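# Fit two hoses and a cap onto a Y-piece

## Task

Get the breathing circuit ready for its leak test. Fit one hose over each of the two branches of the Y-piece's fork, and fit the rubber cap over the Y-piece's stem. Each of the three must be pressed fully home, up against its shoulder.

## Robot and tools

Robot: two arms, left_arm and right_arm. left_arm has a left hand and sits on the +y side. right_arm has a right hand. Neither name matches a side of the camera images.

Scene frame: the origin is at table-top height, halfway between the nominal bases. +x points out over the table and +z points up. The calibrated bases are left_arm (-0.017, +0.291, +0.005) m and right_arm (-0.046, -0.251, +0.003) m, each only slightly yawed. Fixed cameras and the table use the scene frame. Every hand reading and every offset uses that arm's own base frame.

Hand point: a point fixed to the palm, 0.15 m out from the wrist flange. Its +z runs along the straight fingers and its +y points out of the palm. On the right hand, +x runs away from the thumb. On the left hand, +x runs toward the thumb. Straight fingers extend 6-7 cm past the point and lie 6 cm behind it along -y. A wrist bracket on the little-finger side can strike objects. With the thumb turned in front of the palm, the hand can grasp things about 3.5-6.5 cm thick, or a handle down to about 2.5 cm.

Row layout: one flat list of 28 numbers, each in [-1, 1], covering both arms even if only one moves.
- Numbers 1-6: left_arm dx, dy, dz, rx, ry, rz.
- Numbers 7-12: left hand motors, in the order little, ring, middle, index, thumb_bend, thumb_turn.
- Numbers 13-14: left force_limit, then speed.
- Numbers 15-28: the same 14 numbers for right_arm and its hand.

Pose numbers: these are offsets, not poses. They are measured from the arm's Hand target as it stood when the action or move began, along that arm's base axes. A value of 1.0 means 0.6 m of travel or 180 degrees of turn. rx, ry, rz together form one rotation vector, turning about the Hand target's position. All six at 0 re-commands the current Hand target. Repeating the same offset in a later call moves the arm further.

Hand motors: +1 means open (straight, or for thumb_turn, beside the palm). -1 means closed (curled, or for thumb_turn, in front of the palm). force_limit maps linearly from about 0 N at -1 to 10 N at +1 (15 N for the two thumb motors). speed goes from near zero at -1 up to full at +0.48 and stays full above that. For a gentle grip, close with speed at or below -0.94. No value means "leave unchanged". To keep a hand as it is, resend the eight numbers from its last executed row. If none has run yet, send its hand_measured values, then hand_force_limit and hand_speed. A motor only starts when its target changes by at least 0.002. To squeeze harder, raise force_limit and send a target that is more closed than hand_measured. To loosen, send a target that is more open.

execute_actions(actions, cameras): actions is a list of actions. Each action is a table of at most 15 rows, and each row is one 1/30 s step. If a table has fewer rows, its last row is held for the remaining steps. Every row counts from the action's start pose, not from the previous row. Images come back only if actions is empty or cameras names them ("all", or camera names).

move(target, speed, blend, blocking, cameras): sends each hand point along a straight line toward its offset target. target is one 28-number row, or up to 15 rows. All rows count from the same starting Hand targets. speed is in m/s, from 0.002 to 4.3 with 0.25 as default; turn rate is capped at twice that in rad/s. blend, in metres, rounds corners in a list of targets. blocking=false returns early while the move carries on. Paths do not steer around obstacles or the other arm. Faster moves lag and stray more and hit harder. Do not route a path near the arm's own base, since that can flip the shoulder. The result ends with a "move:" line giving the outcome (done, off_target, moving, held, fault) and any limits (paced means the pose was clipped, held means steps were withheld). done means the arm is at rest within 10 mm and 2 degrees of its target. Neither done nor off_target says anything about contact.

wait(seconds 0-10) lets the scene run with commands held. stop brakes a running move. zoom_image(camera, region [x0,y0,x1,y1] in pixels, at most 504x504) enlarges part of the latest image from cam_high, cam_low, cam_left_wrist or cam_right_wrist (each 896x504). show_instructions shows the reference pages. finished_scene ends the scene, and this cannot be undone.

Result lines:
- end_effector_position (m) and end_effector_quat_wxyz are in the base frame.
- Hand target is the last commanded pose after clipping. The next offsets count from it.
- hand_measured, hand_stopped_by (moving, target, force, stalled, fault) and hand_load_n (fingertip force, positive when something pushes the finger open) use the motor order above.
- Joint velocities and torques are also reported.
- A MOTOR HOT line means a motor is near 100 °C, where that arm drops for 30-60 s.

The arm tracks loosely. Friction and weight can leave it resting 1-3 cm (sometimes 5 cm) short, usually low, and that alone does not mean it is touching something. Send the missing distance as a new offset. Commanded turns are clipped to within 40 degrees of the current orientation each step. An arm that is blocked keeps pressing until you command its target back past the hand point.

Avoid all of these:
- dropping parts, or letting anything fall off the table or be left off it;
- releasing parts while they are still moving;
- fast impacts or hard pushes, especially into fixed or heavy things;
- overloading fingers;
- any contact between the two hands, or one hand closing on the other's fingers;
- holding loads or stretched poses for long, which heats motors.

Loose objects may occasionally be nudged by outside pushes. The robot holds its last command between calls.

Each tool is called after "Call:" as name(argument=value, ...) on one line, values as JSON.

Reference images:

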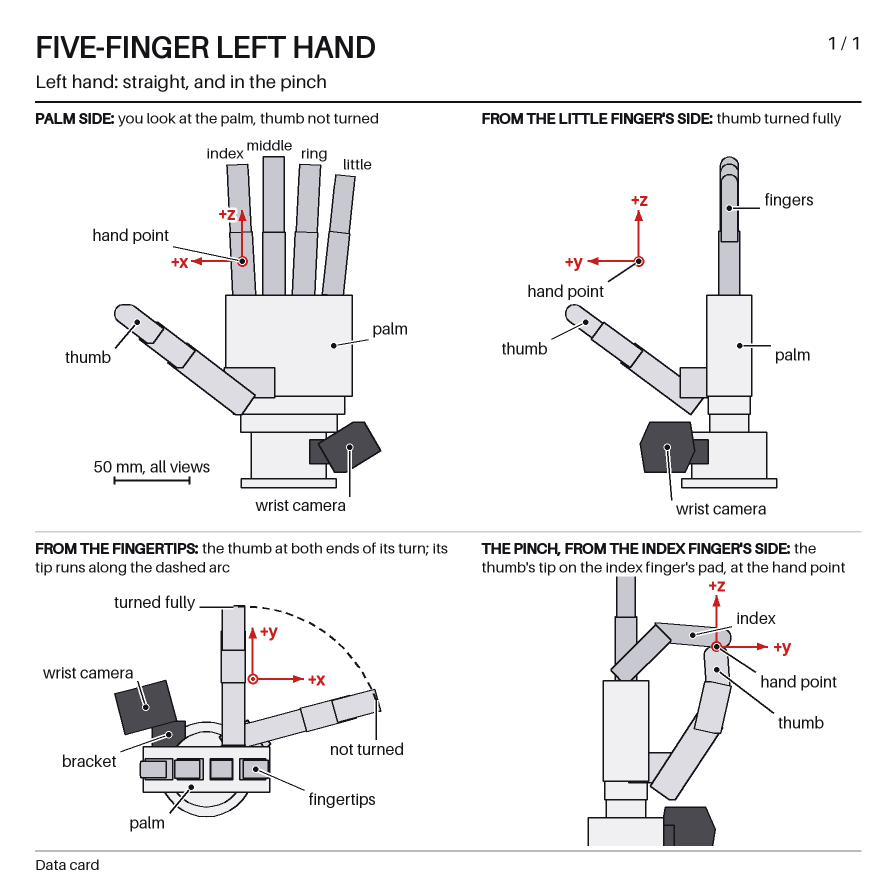

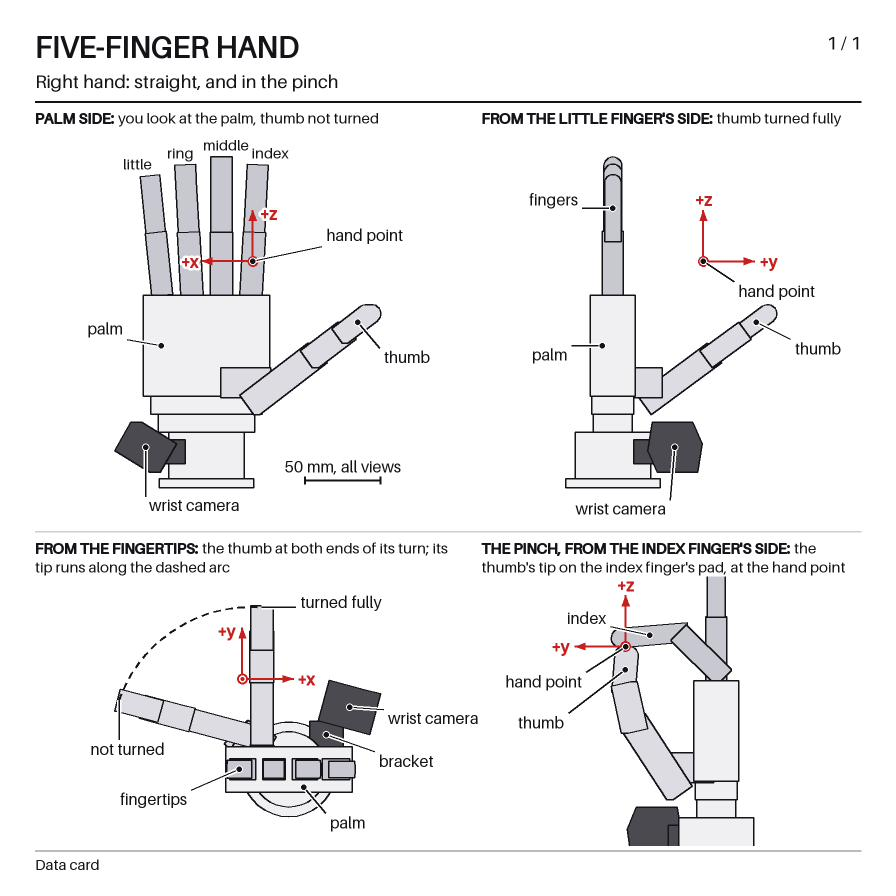

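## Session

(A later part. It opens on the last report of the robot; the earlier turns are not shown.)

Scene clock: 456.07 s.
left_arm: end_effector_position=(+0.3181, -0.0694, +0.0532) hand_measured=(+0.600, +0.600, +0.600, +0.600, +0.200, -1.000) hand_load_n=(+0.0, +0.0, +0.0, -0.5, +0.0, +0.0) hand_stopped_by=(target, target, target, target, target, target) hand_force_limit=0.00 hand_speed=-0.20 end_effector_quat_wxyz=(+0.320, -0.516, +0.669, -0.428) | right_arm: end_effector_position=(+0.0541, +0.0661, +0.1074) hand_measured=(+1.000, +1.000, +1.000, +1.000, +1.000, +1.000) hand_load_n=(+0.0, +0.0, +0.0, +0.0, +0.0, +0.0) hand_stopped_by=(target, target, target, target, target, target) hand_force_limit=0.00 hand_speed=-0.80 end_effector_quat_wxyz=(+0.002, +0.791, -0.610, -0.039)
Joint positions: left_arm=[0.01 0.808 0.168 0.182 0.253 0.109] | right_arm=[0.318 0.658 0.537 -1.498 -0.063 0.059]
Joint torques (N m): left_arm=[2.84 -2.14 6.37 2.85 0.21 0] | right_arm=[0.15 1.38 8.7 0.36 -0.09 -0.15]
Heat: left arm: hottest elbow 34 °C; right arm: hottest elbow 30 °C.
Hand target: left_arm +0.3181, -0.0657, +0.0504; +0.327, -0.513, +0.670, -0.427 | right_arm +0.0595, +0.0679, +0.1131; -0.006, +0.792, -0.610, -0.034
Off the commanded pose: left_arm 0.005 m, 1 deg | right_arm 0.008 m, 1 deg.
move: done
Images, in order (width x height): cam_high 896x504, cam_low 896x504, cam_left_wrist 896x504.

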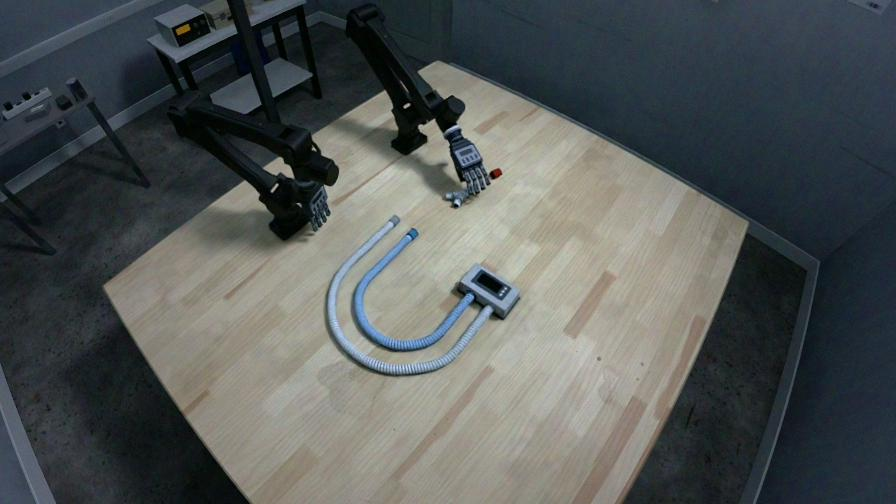

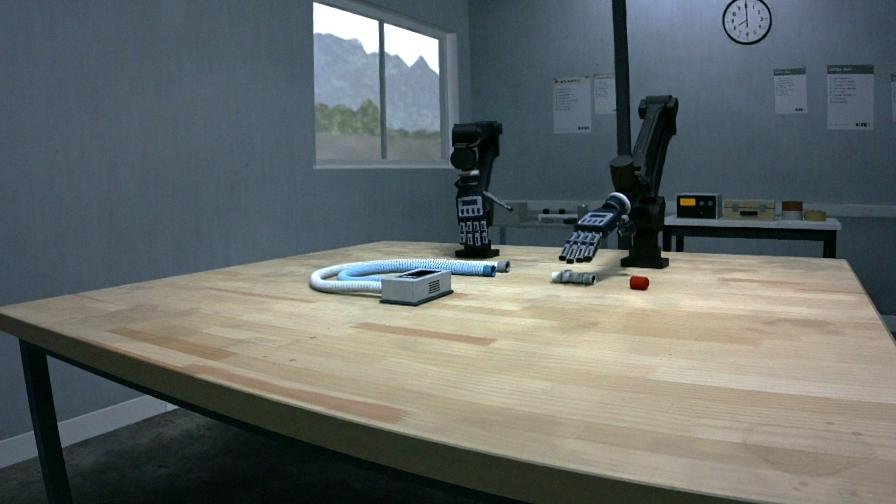

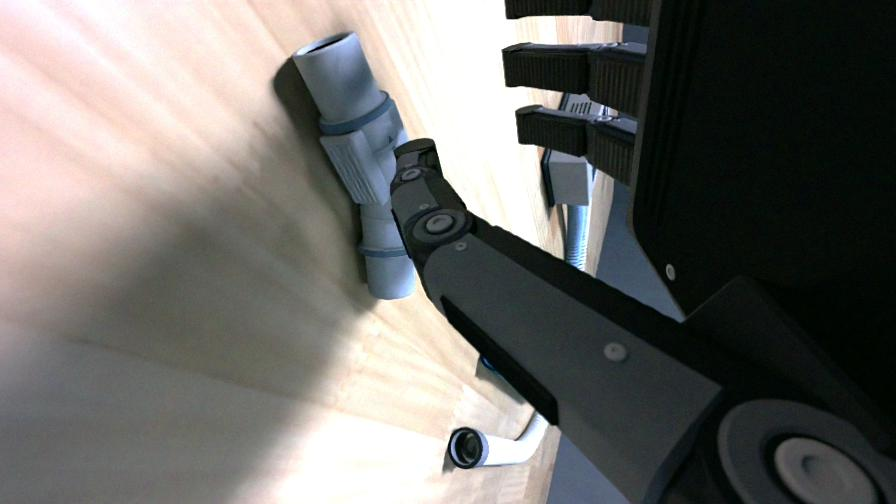

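Call:
move(target=[-0.005, -0.002, -0.059, 0, 0, 0, 0.6, 0.6, 0.6, 0.6, 0.4, -1, 0, -0.2, 0, 0, 0, 0, 0, 0, 1, 1, 1, 1, 1, 1, 0, -0.8], speed=0.08, cameras=["cam_high", "cam_low", "cam_left_wrist"])

Call:
zoom_image(camera="cam_low", region=[520, 220, 660, 300])

Call:
zoom_image(camera="cam_high", region=[420, 130, 520, 220])

Scene clock: 547.47 s.
left_arm: end_effector_position=(+0.3164, -0.0688, +0.0170) hand_measured=(+0.600, +0.600, +0.600, +0.600, +0.400, -1.000) hand_load_n=(+0.0, +0.0, +0.0, +0.0, +0.0, +0.0) hand_stopped_by=(target, target, target, target, target, target) hand_force_limit=0.00 hand_speed=-0.20 end_effector_quat_wxyz=(+0.322, -0.517, +0.669, -0.427) | right_arm: end_effector_position=(+0.0541, +0.0661, +0.1074) hand_measured=(+1.000, +1.000, +1.000, +1.000, +1.000, +1.000) hand_load_n=(+0.0, +0.0, +0.0, +0.0, +0.0, +0.0) hand_stopped_by=(target, target, target, target, target, target) hand_force_limit=0.00 hand_speed=-0.80 end_effector_quat_wxyz=(+0.002, +0.791, -0.610, -0.039)
Joint positions: left_arm=[0.01 1.009 0.105 0.446 0.25 0.109] | right_arm=[0.318 0.658 0.537 -1.498 -0.063 0.059]
Joint torques (N m): left_arm=[2.55 -2.78 5.09 2.93 0.12 -0.08] | right_arm=[0.03 1.2 8.54 0.32 -0.02 -0.14]
Heat: left arm: hottest elbow 32 °C; right arm: hottest elbow 30 °C.
Hand target: left_arm +0.3151, -0.0669, +0.0149; +0.327, -0.513, +0.670, -0.427 | right_arm +0.0595, +0.0679, +0.1131; -0.006, +0.792, -0.610, -0.034
Off the commanded pose: left_arm 0.003 m, 1 deg | right_arm 0.008 m, 1 deg.
move: done
Images, in order (width x height): cam_high 896x504, cam_low 896x504, cam_left_wrist 896x504.

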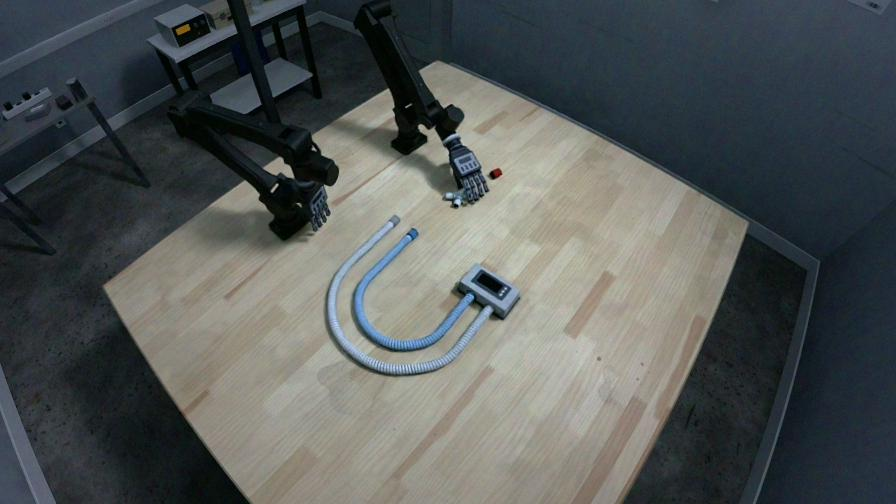

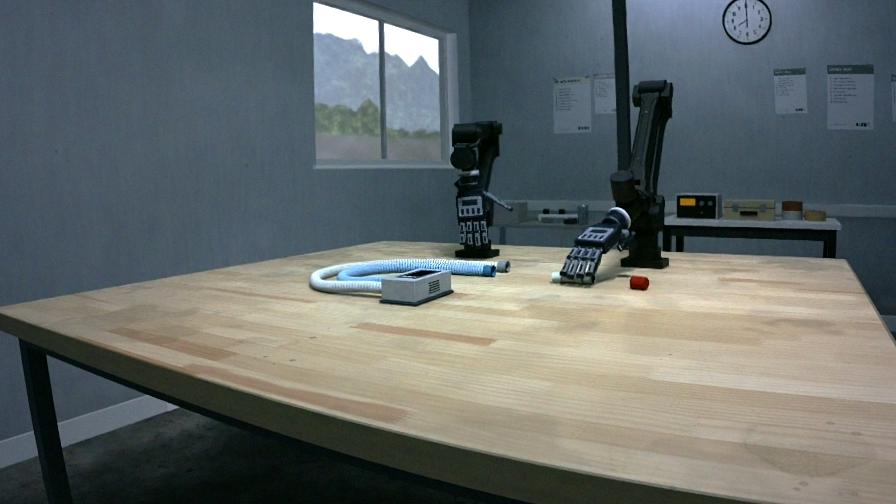

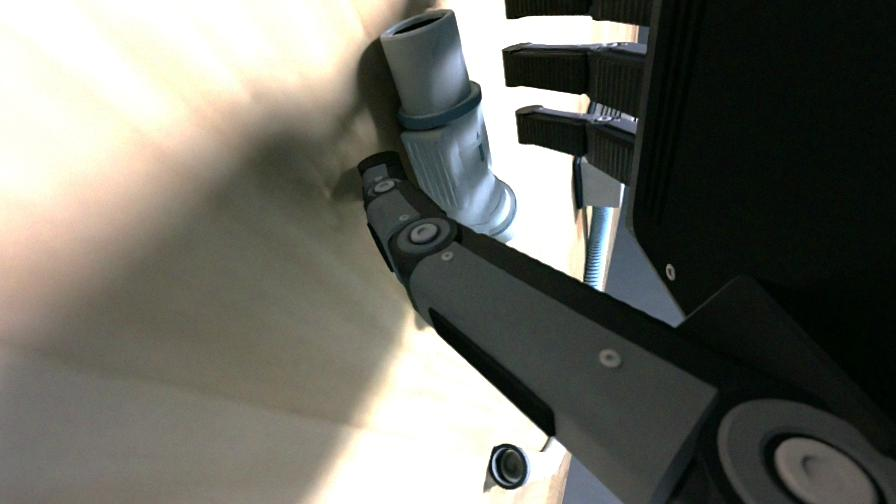

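Scaled by 3.600 from the camera's 896x504 image, which has a finer 1280x720 frame.

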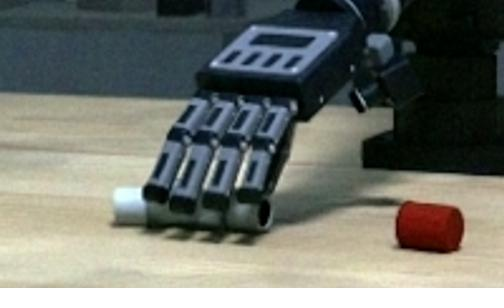

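Scaled by 5.040 from the camera's 896x504 image, which has a finer 1280x720 frame.

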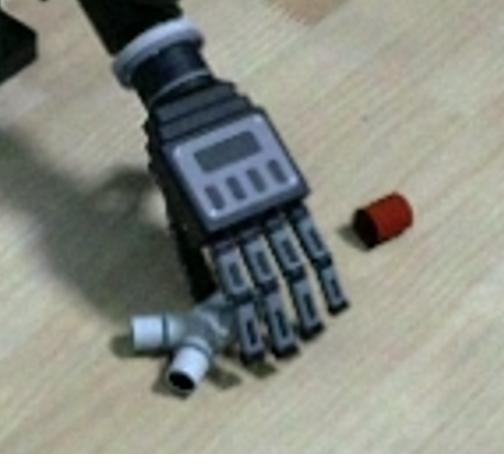

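Call:
move(target=[0, 0, 0, 0, 0, 0, -0.4, -0.4, -0.4, -0.4, -0.2, -1, -0.7, -0.85, 0, 0, 0, 0, 0, 0, 1, 1, 1, 1, 1, 1, 0, -0.8], speed=0.08, cameras=["cam_high", "cam_low", "cam_left_wrist"])

Scene clock: 560.27 s.
left_arm: end_effector_position=(+0.3168, -0.0688, +0.0174) hand_measured=(-0.400, +0.102, +0.158, +0.172, +0.182, -1.000) hand_load_n=(+0.0, +3.5, +6.0, +1.0, +5.5, +3.0) hand_stopped_by=(target, force, force, force, force, target) hand_force_limit=-0.70 hand_speed=-0.85 end_effector_quat_wxyz=(+0.322, -0.516, +0.668, -0.428) | right_arm: end_effector_position=(+0.0541, +0.0661, +0.1074) hand_measured=(+1.000, +1.000, +1.000, +1.000, +1.000, +1.000) hand_load_n=(+0.0, +0.0, +0.0, +0.0, +0.0, +0.0) hand_stopped_by=(target, target, target, target, target, target) hand_force_limit=0.00 hand_speed=-0.80 end_effector_quat_wxyz=(+0.002, +0.791, -0.610, -0.039)
Joint positions: left_arm=[0.01 1.009 0.105 0.448 0.25 0.109] | right_arm=[0.318 0.658 0.537 -1.498 -0.063 0.059]
Joint torques (N m): left_arm=[2.73 -3.55 5.11 2.73 0.13 -0.03] | right_arm=[0.09 0.97 8.65 0.44 -0.06 -0.14]
Heat: left arm: hottest elbow 32 °C; right arm: hottest elbow 30 °C.
Hand target: left_arm +0.3151, -0.0669, +0.0150; +0.327, -0.513, +0.670, -0.427 | right_arm +0.0595, +0.0679, +0.1131; -0.006, +0.792, -0.610, -0.034
Off the commanded pose: left_arm 0.004 m, 1 deg | right_arm 0.008 m, 1 deg.
move: done
Images, in order (width x height): cam_high 896x504, cam_low 896x504, cam_left_wrist 896x504.

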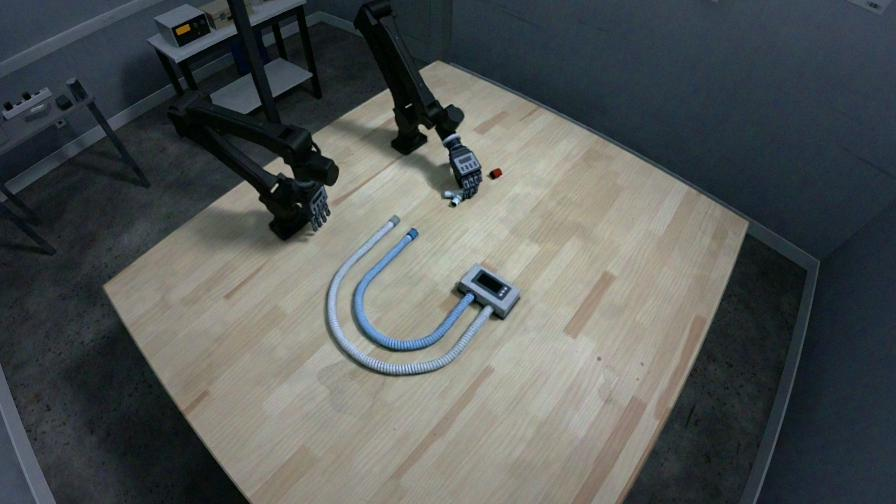

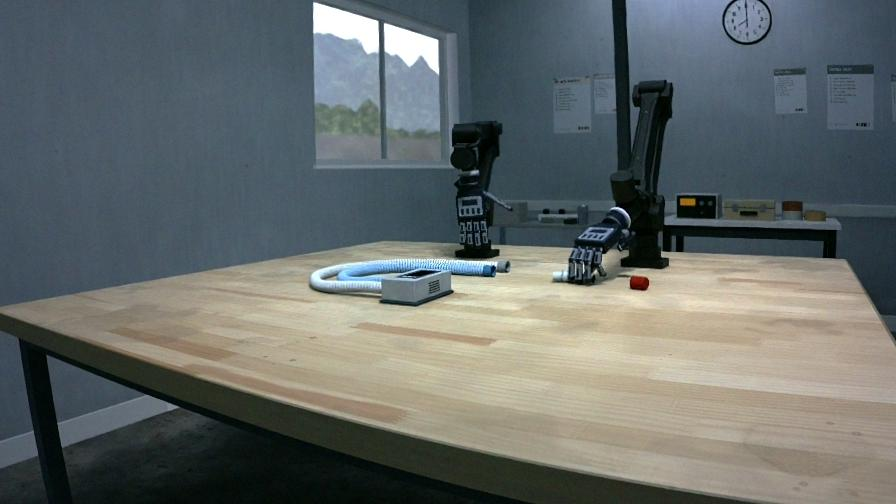

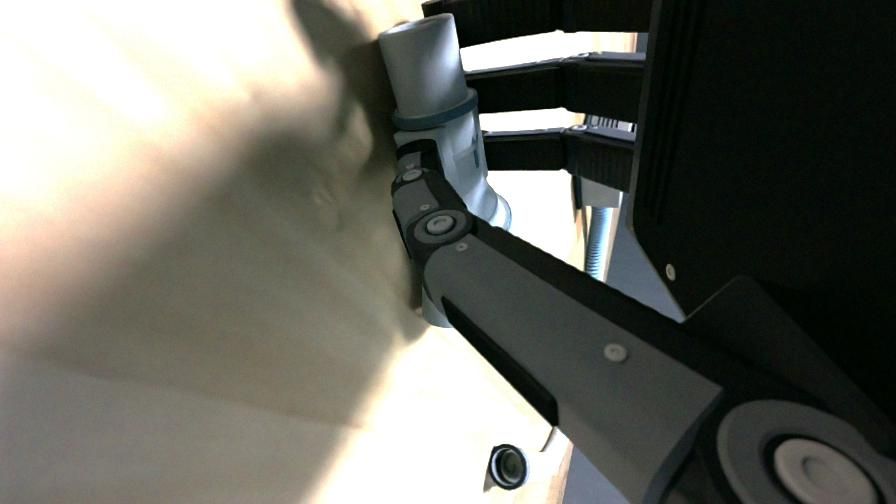

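Call:
move(target=[0, 0, 0, 0, 0, 0, -0.4, -0.42, -0.4, -0.42, -0.22, -1, -0.2, -0.85, 0, 0, 0, 0, 0, 0, 1, 1, 1, 1, 1, 1, 0, -0.8], speed=0.08, cameras=[])

Scene clock: 577.07 s.
left_arm: end_effector_position=(+0.3169, -0.0688, +0.0176) hand_measured=(-0.400, +0.092, +0.158, +0.162, +0.180, -1.000) hand_load_n=(+0.0, +7.5, +3.0, +4.5, +9.0, +3.5) hand_stopped_by=(target, force, force, force, force, target) hand_force_limit=-0.20 hand_speed=-0.85 end_effector_quat_wxyz=(+0.323, -0.516, +0.668, -0.428) | right_arm: end_effector_position=(+0.0541, +0.0661, +0.1074) hand_measured=(+1.000, +1.000, +1.000, +1.000, +1.000, +1.000) hand_load_n=(+0.0, +0.0, +0.0, +0.0, +0.0, +0.0) hand_stopped_by=(target, target, target, target, target, target) hand_force_limit=0.00 hand_speed=-0.80 end_effector_quat_wxyz=(+0.002, +0.791, -0.610, -0.039)
Joint positions: left_arm=[0.01 1.009 0.105 0.449 0.25 0.109] | right_arm=[0.318 0.658 0.537 -1.498 -0.063 0.059]
Joint torques (N m): left_arm=[2.84 -3.31 5.07 2.86 0.15 -0.04] | right_arm=[0.26 0.85 8.8 0.4 -0.08 -0.11]
Heat: left arm: hottest elbow 32 °C; right arm: hottest elbow 30 °C.
Hand target: left_arm +0.3152, -0.0669, +0.0150; +0.327, -0.513, +0.670, -0.427 | right_arm +0.0595, +0.0679, +0.1131; -0.006, +0.792, -0.610, -0.034
Off the commanded pose: left_arm 0.004 m, 1 deg | right_arm 0.008 m, 1 deg.
move: done
No camera images: "cameras" was empty.

Call:
move(target=[0, 0, 0.17, 0, 0, 0, -0.4, -0.42, -0.4, -0.42, -0.22, -1, -0.2, -0.85, 0, 0, 0, 0, 0, 0, 1, 1, 1, 1, 1, 1, 0, -0.8], speed=0.08, cameras=["cam_high", "cam_low", "cam_left_wrist"])

Call:
zoom_image(camera="cam_low", region=[520, 190, 660, 270])

Call:
zoom_image(camera="cam_high", region=[420, 110, 520, 200])

Scene clock: 583.40 s.
left_arm: end_effector_position=(+0.2933, -0.0687, +0.0766) hand_measured=(-0.400, +0.092, +0.158, +0.162, +0.180, -1.000) hand_load_n=(+0.0, +7.5, +3.0, +4.5, +9.5, +3.5) hand_stopped_by=(target, force, force, force, force, target) hand_force_limit=-0.20 hand_speed=-0.85 end_effector_quat_wxyz=(+0.301, -0.530, +0.678, -0.410) | right_arm: end_effector_position=(+0.0541, +0.0661, +0.1074) hand_measured=(+1.000, +1.000, +1.000, +1.000, +1.000, +1.000) hand_load_n=(+0.0, +0.0, +0.0, +0.0, +0.0, +0.0) hand_stopped_by=(target, target, target, target, target, target) hand_force_limit=0.00 hand_speed=-0.80 end_effector_quat_wxyz=(+0.002, +0.791, -0.610, -0.039)
Joint positions: left_arm=[0.01 0.595 0.22 -0.145 0.248 0.109] | right_arm=[0.318 0.658 0.537 -1.498 -0.063 0.059]
Joint torques (N m): left_arm=[2.55 -2.61 13.15 1.37 0.19 -0.06] | right_arm=[0.26 0.79 8.62 0.35 -0.12 -0.2]
Heat: left arm: hottest elbow 33 °C; right arm: hottest elbow 30 °C.
Hand target: left_arm +0.3151, -0.0669, +0.1169; +0.327, -0.513, +0.670, -0.427 | right_arm +0.0595, +0.0679, +0.1131; -0.006, +0.792, -0.610, -0.034
Off the commanded pose: left_arm 0.046 m, 4 deg | right_arm 0.008 m, 1 deg.
move: off_target (left_arm)
Images, in order (width x height): cam_high 896x504, cam_low 896x504, cam_left_wrist 896x504.

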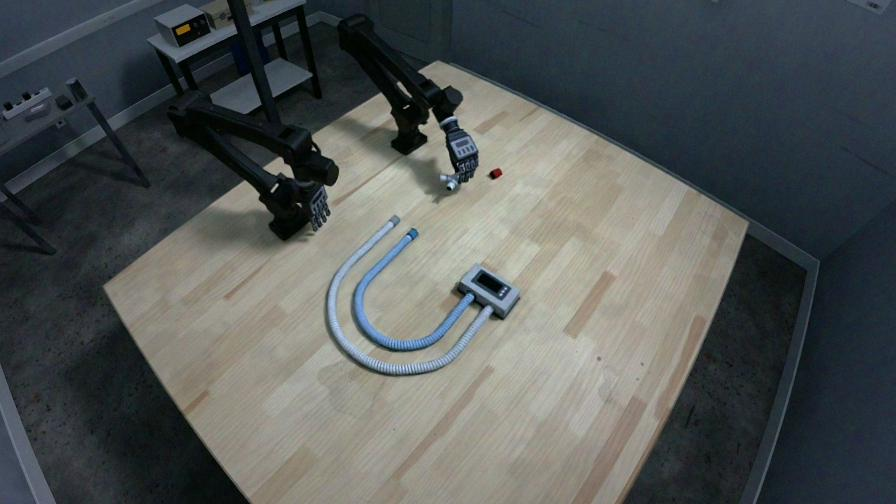

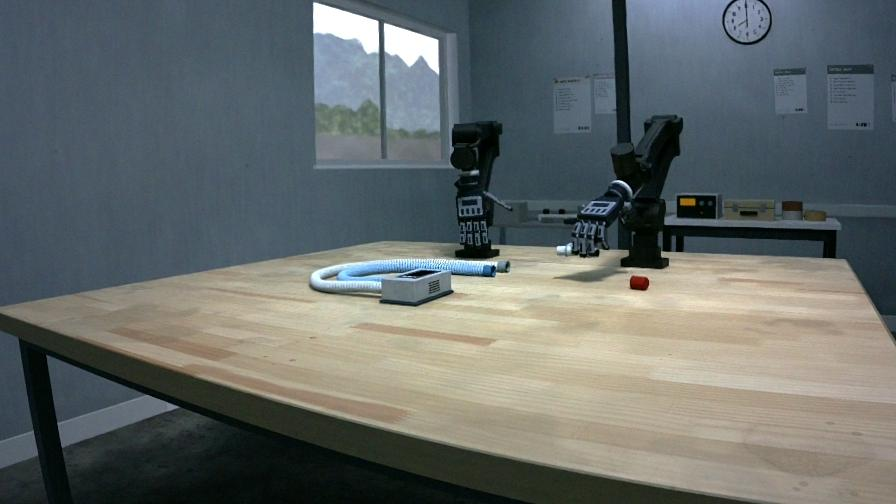

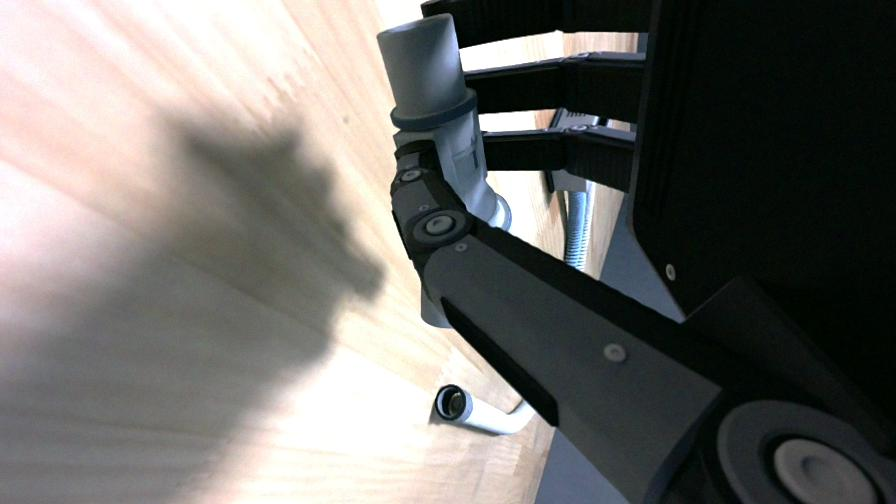

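Scaled by 3.600 from the camera's 896x504 image, which has a finer 1280x720 frame.

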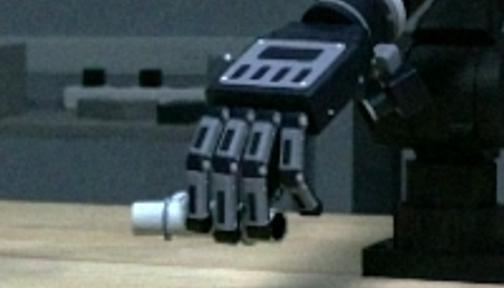

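Scaled by 5.040 from the camera's 896x504 image, which has a finer 1280x720 frame.

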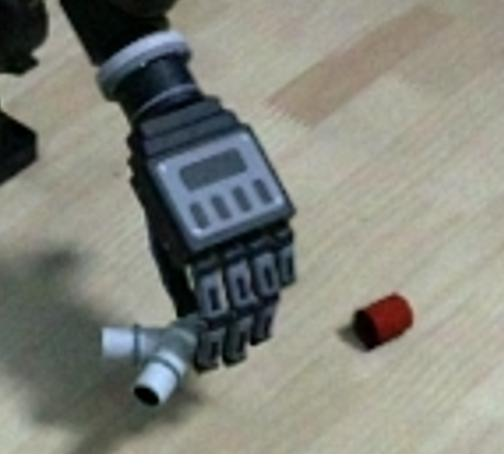

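Call:
move(target=[[0, 0, 0.03, 0, 0, 0, -0.4, -0.42, -0.4, -0.42, -0.22, -1, -0.2, -0.85, 0, 0, 0.15, 0, 0, 0, 1, 1, 1, 1, 1, 1, 0, -0.8], [0, 0, 0.03, 0, 0, 0, -0.4, -0.42, -0.4, -0.42, -0.22, -1, -0.2, -0.85, 0.3117, 0.225, 0.0567, 0.0383, -0.3144, -0.0561, 0.7, 0.7, 0.7, 0.7, 0.5, -1, 0, -0.2]], speed=0.2, blend=0.03, cameras=["all"])

Scene clock: 678.73 s.
left_arm: end_effector_position=(+0.2944, -0.0687, +0.0929) hand_measured=(-0.400, +0.092, +0.158, +0.162, +0.180, -1.000) hand_load_n=(+0.0, +7.5, +3.0, +4.5, +9.5, +3.5) hand_stopped_by=(target, force, force, force, force, target) hand_force_limit=-0.20 hand_speed=-0.85 end_effector_quat_wxyz=(+0.300, -0.531, +0.679, -0.410) | right_arm: end_effector_position=(+0.2482, +0.2017, +0.1551) hand_measured=(+0.700, +0.700, +0.700, +0.700, +0.500, -1.000) hand_load_n=(+0.0, +0.5, +0.0, +0.0, +0.0, +0.0) hand_stopped_by=(target, target, target, target, target, target) hand_force_limit=0.00 hand_speed=-0.20 end_effector_quat_wxyz=(-0.346, +0.653, -0.598, +0.311)
Joint positions: left_arm=[0.01 0.568 0.26 -0.215 0.248 0.109] | right_arm=[0.901 0.686 0.539 -0.634 0.635 0.541]
Joint torques (N m): left_arm=[2.55 -2.08 13.61 1.43 0.16 -0.03] | right_arm=[0.91 -0.26 7.34 1.95 0.39 -0.16]
Motor temperatures (°C): left_arm=[22 24 46 18 18 19] | right_arm=[23 22 30 18 20 20]
Heat: left arm: hottest elbow 46 °C; right arm: hottest elbow 30 °C.
Hand target: left_arm +0.3151, -0.0669, +0.1349; +0.327, -0.513, +0.670, -0.427 | right_arm +0.2465, +0.2029, +0.1470; -0.342, +0.657, -0.596, +0.310
Off the commanded pose: left_arm 0.047 m, 4 deg | right_arm 0.008 m, 1 deg.
move: off_target (left_arm)

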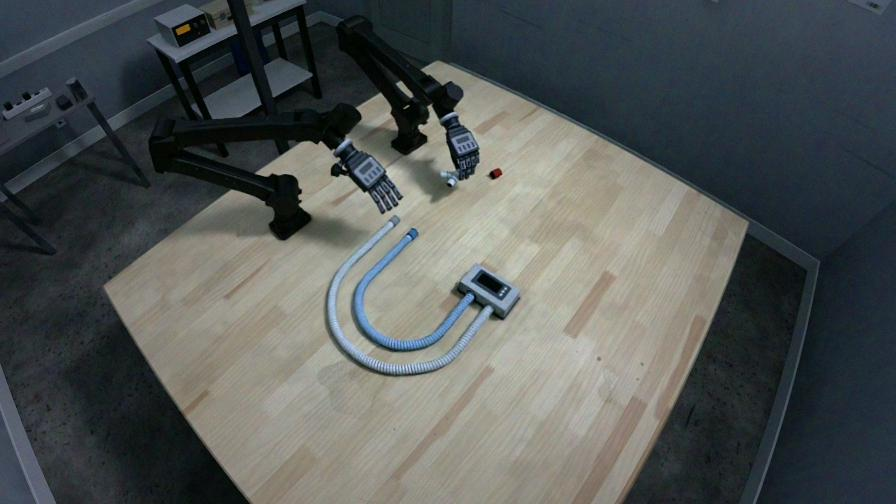

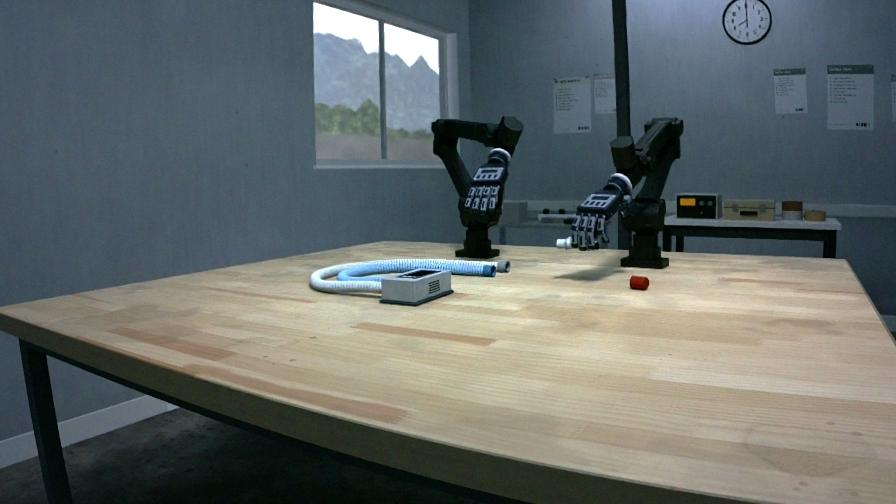

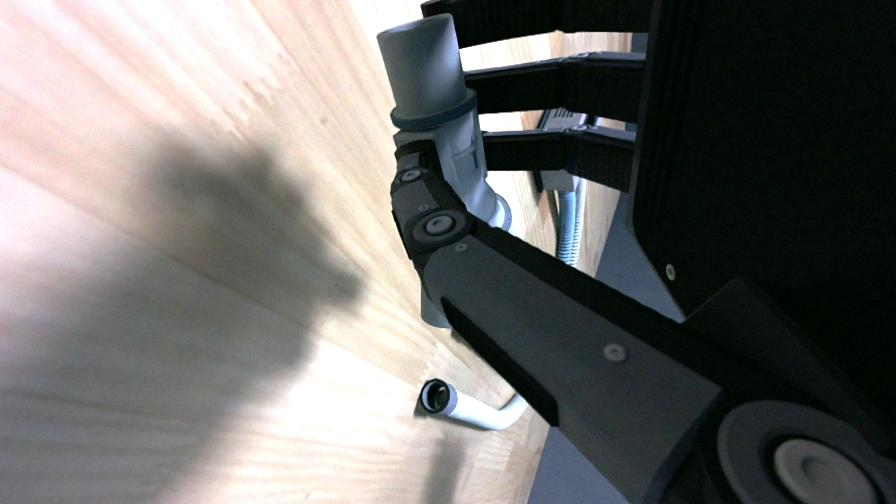

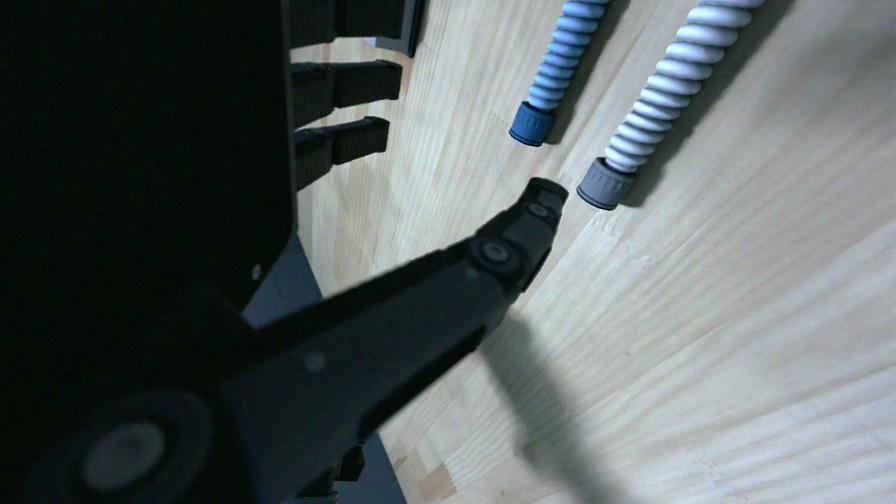

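Call:
move(target=[0, 0, -0.045, 0, 0, 0, -0.4, -0.42, -0.4, -0.42, -0.22, -1, -0.2, -0.85, -0.004, 0.011, -0.13, 0, 0, 0, 0.45, 0.45, 0.45, 0.45, 0.4, -1, 0, -0.2], speed=0.15, cameras=["cam_high", "cam_low", "cam_right_wrist"])

Scene clock: 703.33 s.
left_arm: end_effector_position=(+0.3065, -0.0688, +0.0980) hand_measured=(-0.400, +0.092, +0.158, +0.162, +0.180, -1.000) hand_load_n=(+0.0, +7.5, +3.0, +4.5, +9.5, +3.5) hand_stopped_by=(target, force, force, force, force, target) hand_force_limit=-0.20 hand_speed=-0.85 end_effector_quat_wxyz=(+0.314, -0.522, +0.672, -0.421) | right_arm: end_effector_position=(+0.2462, +0.2094, +0.0758) hand_measured=(+0.450, +0.450, +0.450, +0.450, +0.400, -1.000) hand_load_n=(+0.0, +0.0, +0.0, +0.0, +0.0, +0.0) hand_stopped_by=(target, target, target, target, target, target) hand_force_limit=0.00 hand_speed=-0.20 end_effector_quat_wxyz=(-0.344, +0.656, -0.595, +0.312)
Joint positions: left_arm=[0.01 0.602 0.26 -0.14 0.249 0.109] | right_arm=[0.932 0.813 0.371 -0.357 0.655 0.559]
Joint torques (N m): left_arm=[2.9 -1.32 9.26 2.97 0.19 -0.05] | right_arm=[0.32 -1.14 7.13 1.98 0.4 -0.05]
Motor temperatures (°C): left_arm=[22 24 51 18 18 19] | right_arm=[23 22 30 18 20 20]
Heat: left arm: hottest elbow 51 °C; right arm: hottest elbow 30 °C.
Hand target: left_arm +0.3152, -0.0669, +0.1080; +0.327, -0.513, +0.670, -0.427 | right_arm +0.2441, +0.2095, +0.0691; -0.342, +0.657, -0.596, +0.311
Off the commanded pose: left_arm 0.013 m, 2 deg | right_arm 0.007 m, 0 deg.
move: off_target (left_arm)
Images, in order (width x height): cam_high 896x504, cam_low 896x504, cam_right_wrist 896x504.

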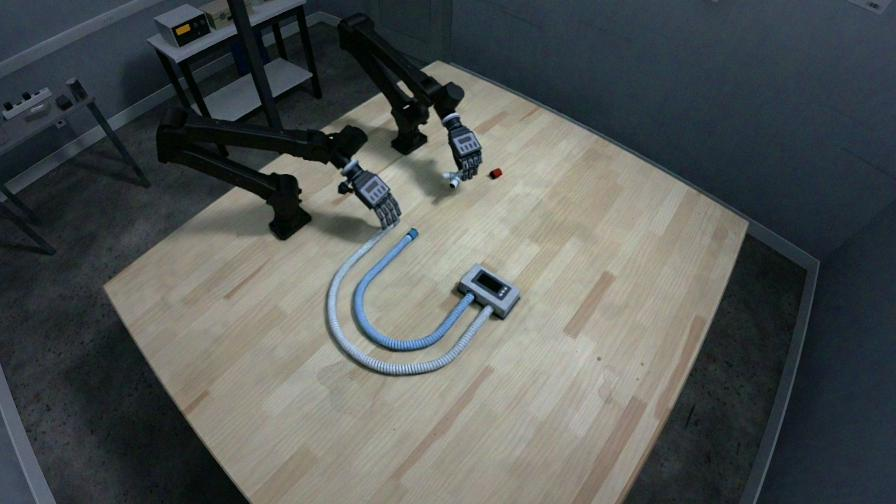

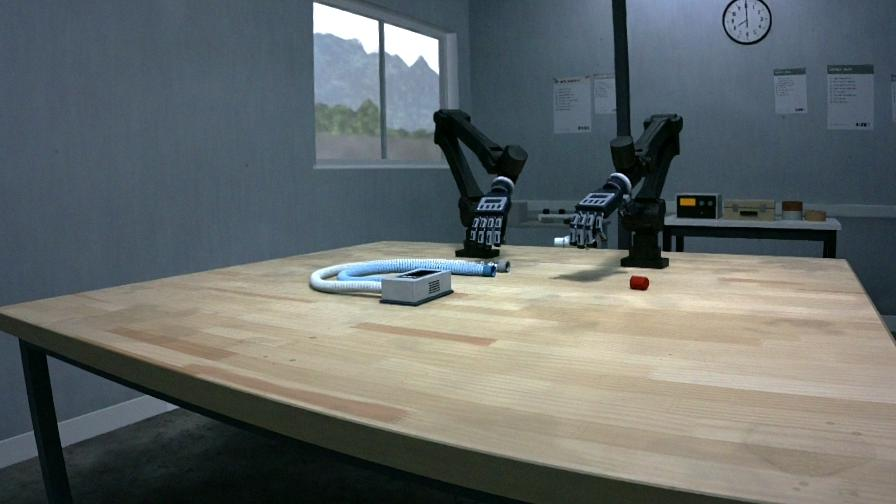

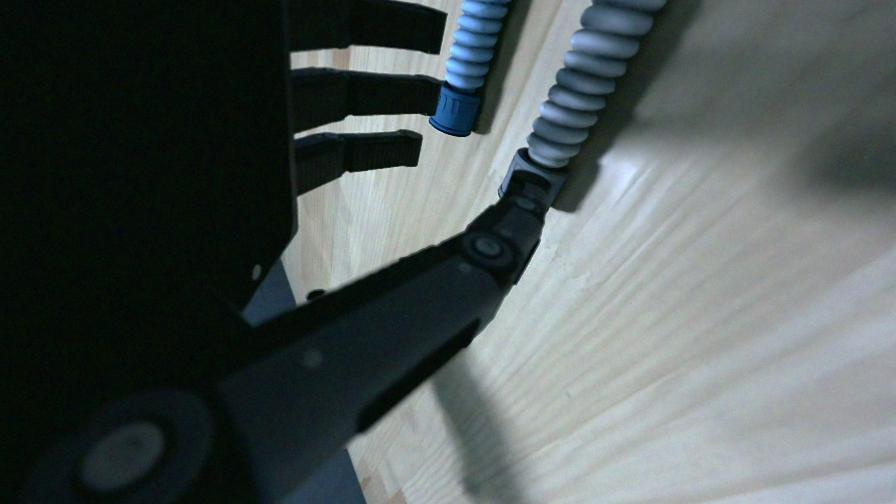

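Call:
move(target=[0, 0, 0, 0, 0, 0, -0.4, -0.42, -0.4, -0.42, -0.22, -1, -0.2, -0.85, 0, 0, -0.087, 0, 0, 0, 0.45, 0.45, 0.45, 0.45, 0.4, -1, 0, -0.2], speed=0.08, cameras=["cam_high", "cam_right_wrist"])

Call:
zoom_image(camera="cam_high", region=[340, 170, 440, 260])

Scene clock: 710.50 s.
left_arm: end_effector_position=(+0.3065, -0.0688, +0.0979) hand_measured=(-0.400, +0.092, +0.158, +0.162, +0.180, -1.000) hand_load_n=(+0.0, +7.0, +3.0, +4.0, +9.5, +3.5) hand_stopped_by=(target, force, force, force, force, target) hand_force_limit=-0.20 hand_speed=-0.85 end_effector_quat_wxyz=(+0.313, -0.522, +0.673, -0.421) | right_arm: end_effector_position=(+0.2473, +0.2108, +0.0234) hand_measured=(+0.450, +0.450, +0.450, +0.450, +0.400, -1.000) hand_load_n=(+0.0, +0.0, +0.0, +0.0, +0.0, +0.0) hand_stopped_by=(target, target, target, target, target, target) hand_force_limit=0.00 hand_speed=-0.20 end_effector_quat_wxyz=(-0.345, +0.655, -0.596, +0.312)
Joint positions: left_arm=[0.01 0.602 0.26 -0.14 0.249 0.109] | right_arm=[0.932 0.973 0.275 -0.1 0.655 0.562]
Joint torques (N m): left_arm=[2.84 -1.2 9.21 2.91 0.18 -0.02] | right_arm=[0.79 -2.14 6.04 1.88 0.39 -0.14]
Heat: left arm: hottest elbow 49 °C; right arm: hottest elbow 30 °C.
Hand target: left_arm +0.3151, -0.0669, +0.1079; +0.327, -0.513, +0.670, -0.427 | right_arm +0.2441, +0.2096, +0.0169; -0.342, +0.657, -0.596, +0.310
Off the commanded pose: left_arm 0.013 m, 2 deg | right_arm 0.007 m, 0 deg.
move: off_target (left_arm)
Images, in order (width x height): cam_high 896x504, cam_right_wrist 896x504.

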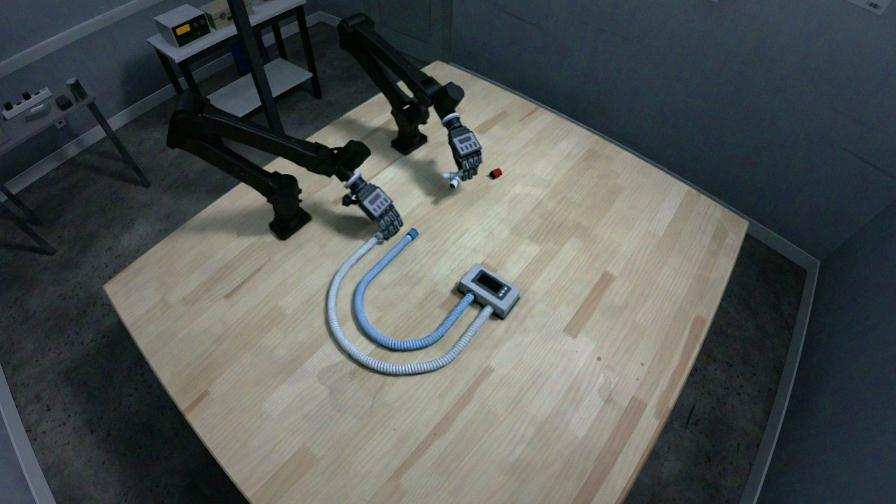

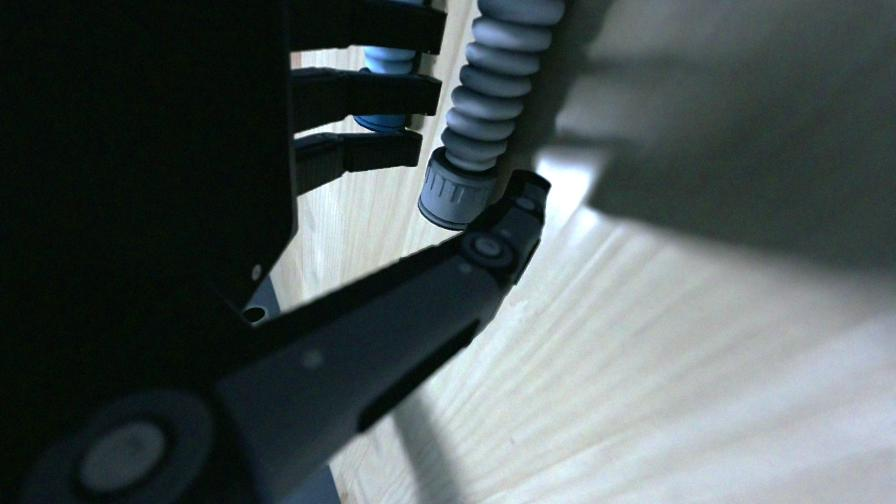

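Scaled by 5.040 from the camera's 896x504 image, which has a finer 1280x720 frame.

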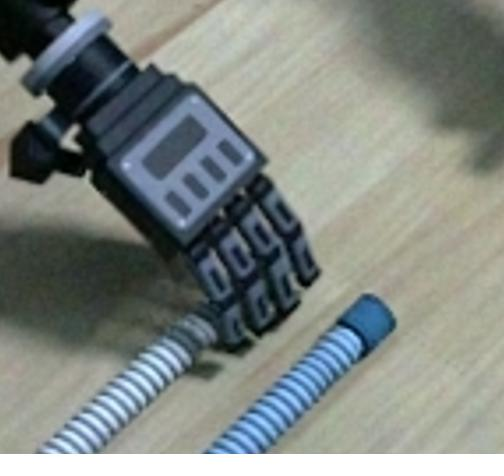

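Call:
move(target=[0, 0, 0, 0, 0, 0, -0.4, -0.42, -0.4, -0.42, -0.22, -1, -0.2, -0.85, -0.003, 0.009, 0, 0, 0, 0, 0.45, 0.45, 0.45, 0.45, 0.4, -1, 0, -0.2], speed=0.08, cameras=["cam_right_wrist"])

Scene clock: 727.57 s.
left_arm: end_effector_position=(+0.3065, -0.0688, +0.0979) hand_measured=(-0.400, +0.092, +0.158, +0.162, +0.180, -1.000) hand_load_n=(+0.0, +7.5, +3.0, +4.0, +9.5, +3.5) hand_stopped_by=(target, force, force, force, force, target) hand_force_limit=-0.20 hand_speed=-0.85 end_effector_quat_wxyz=(+0.313, -0.522, +0.673, -0.421) | right_arm: end_effector_position=(+0.2441, +0.2130, +0.0199) hand_measured=(+0.450, +0.450, +0.450, +0.450, +0.400, -1.000) hand_load_n=(+0.0, -0.5, +0.0, +0.0, +0.5, +0.0) hand_stopped_by=(target, target, target, target, target, target) hand_force_limit=0.00 hand_speed=-0.20 end_effector_quat_wxyz=(-0.343, +0.657, -0.595, +0.313)
Joint positions: left_arm=[0.01 0.602 0.26 -0.14 0.249 0.109] | right_arm=[0.951 0.989 0.275 -0.099 0.669 0.578]
Joint torques (N m): left_arm=[2.84 -1.14 9.05 2.97 0.19 0] | right_arm=[0.85 -1.49 6.61 1.76 0.45 -0.08]
Heat: left arm: hottest elbow 47 °C; right arm: hottest elbow 30 °C.
Hand target: left_arm +0.3151, -0.0669, +0.1079; +0.327, -0.513, +0.670, -0.427 | right_arm +0.2424, +0.2150, +0.0171; -0.342, +0.657, -0.596, +0.311
Off the commanded pose: left_arm 0.013 m, 2 deg | right_arm 0.004 m, 0 deg.
move: off_target (left_arm)
Images, in order (width x height): cam_right_wrist 896x504.

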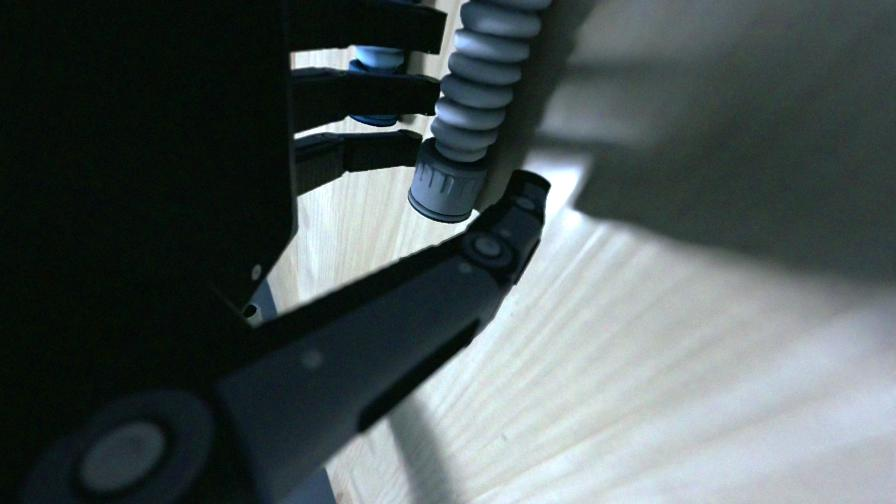

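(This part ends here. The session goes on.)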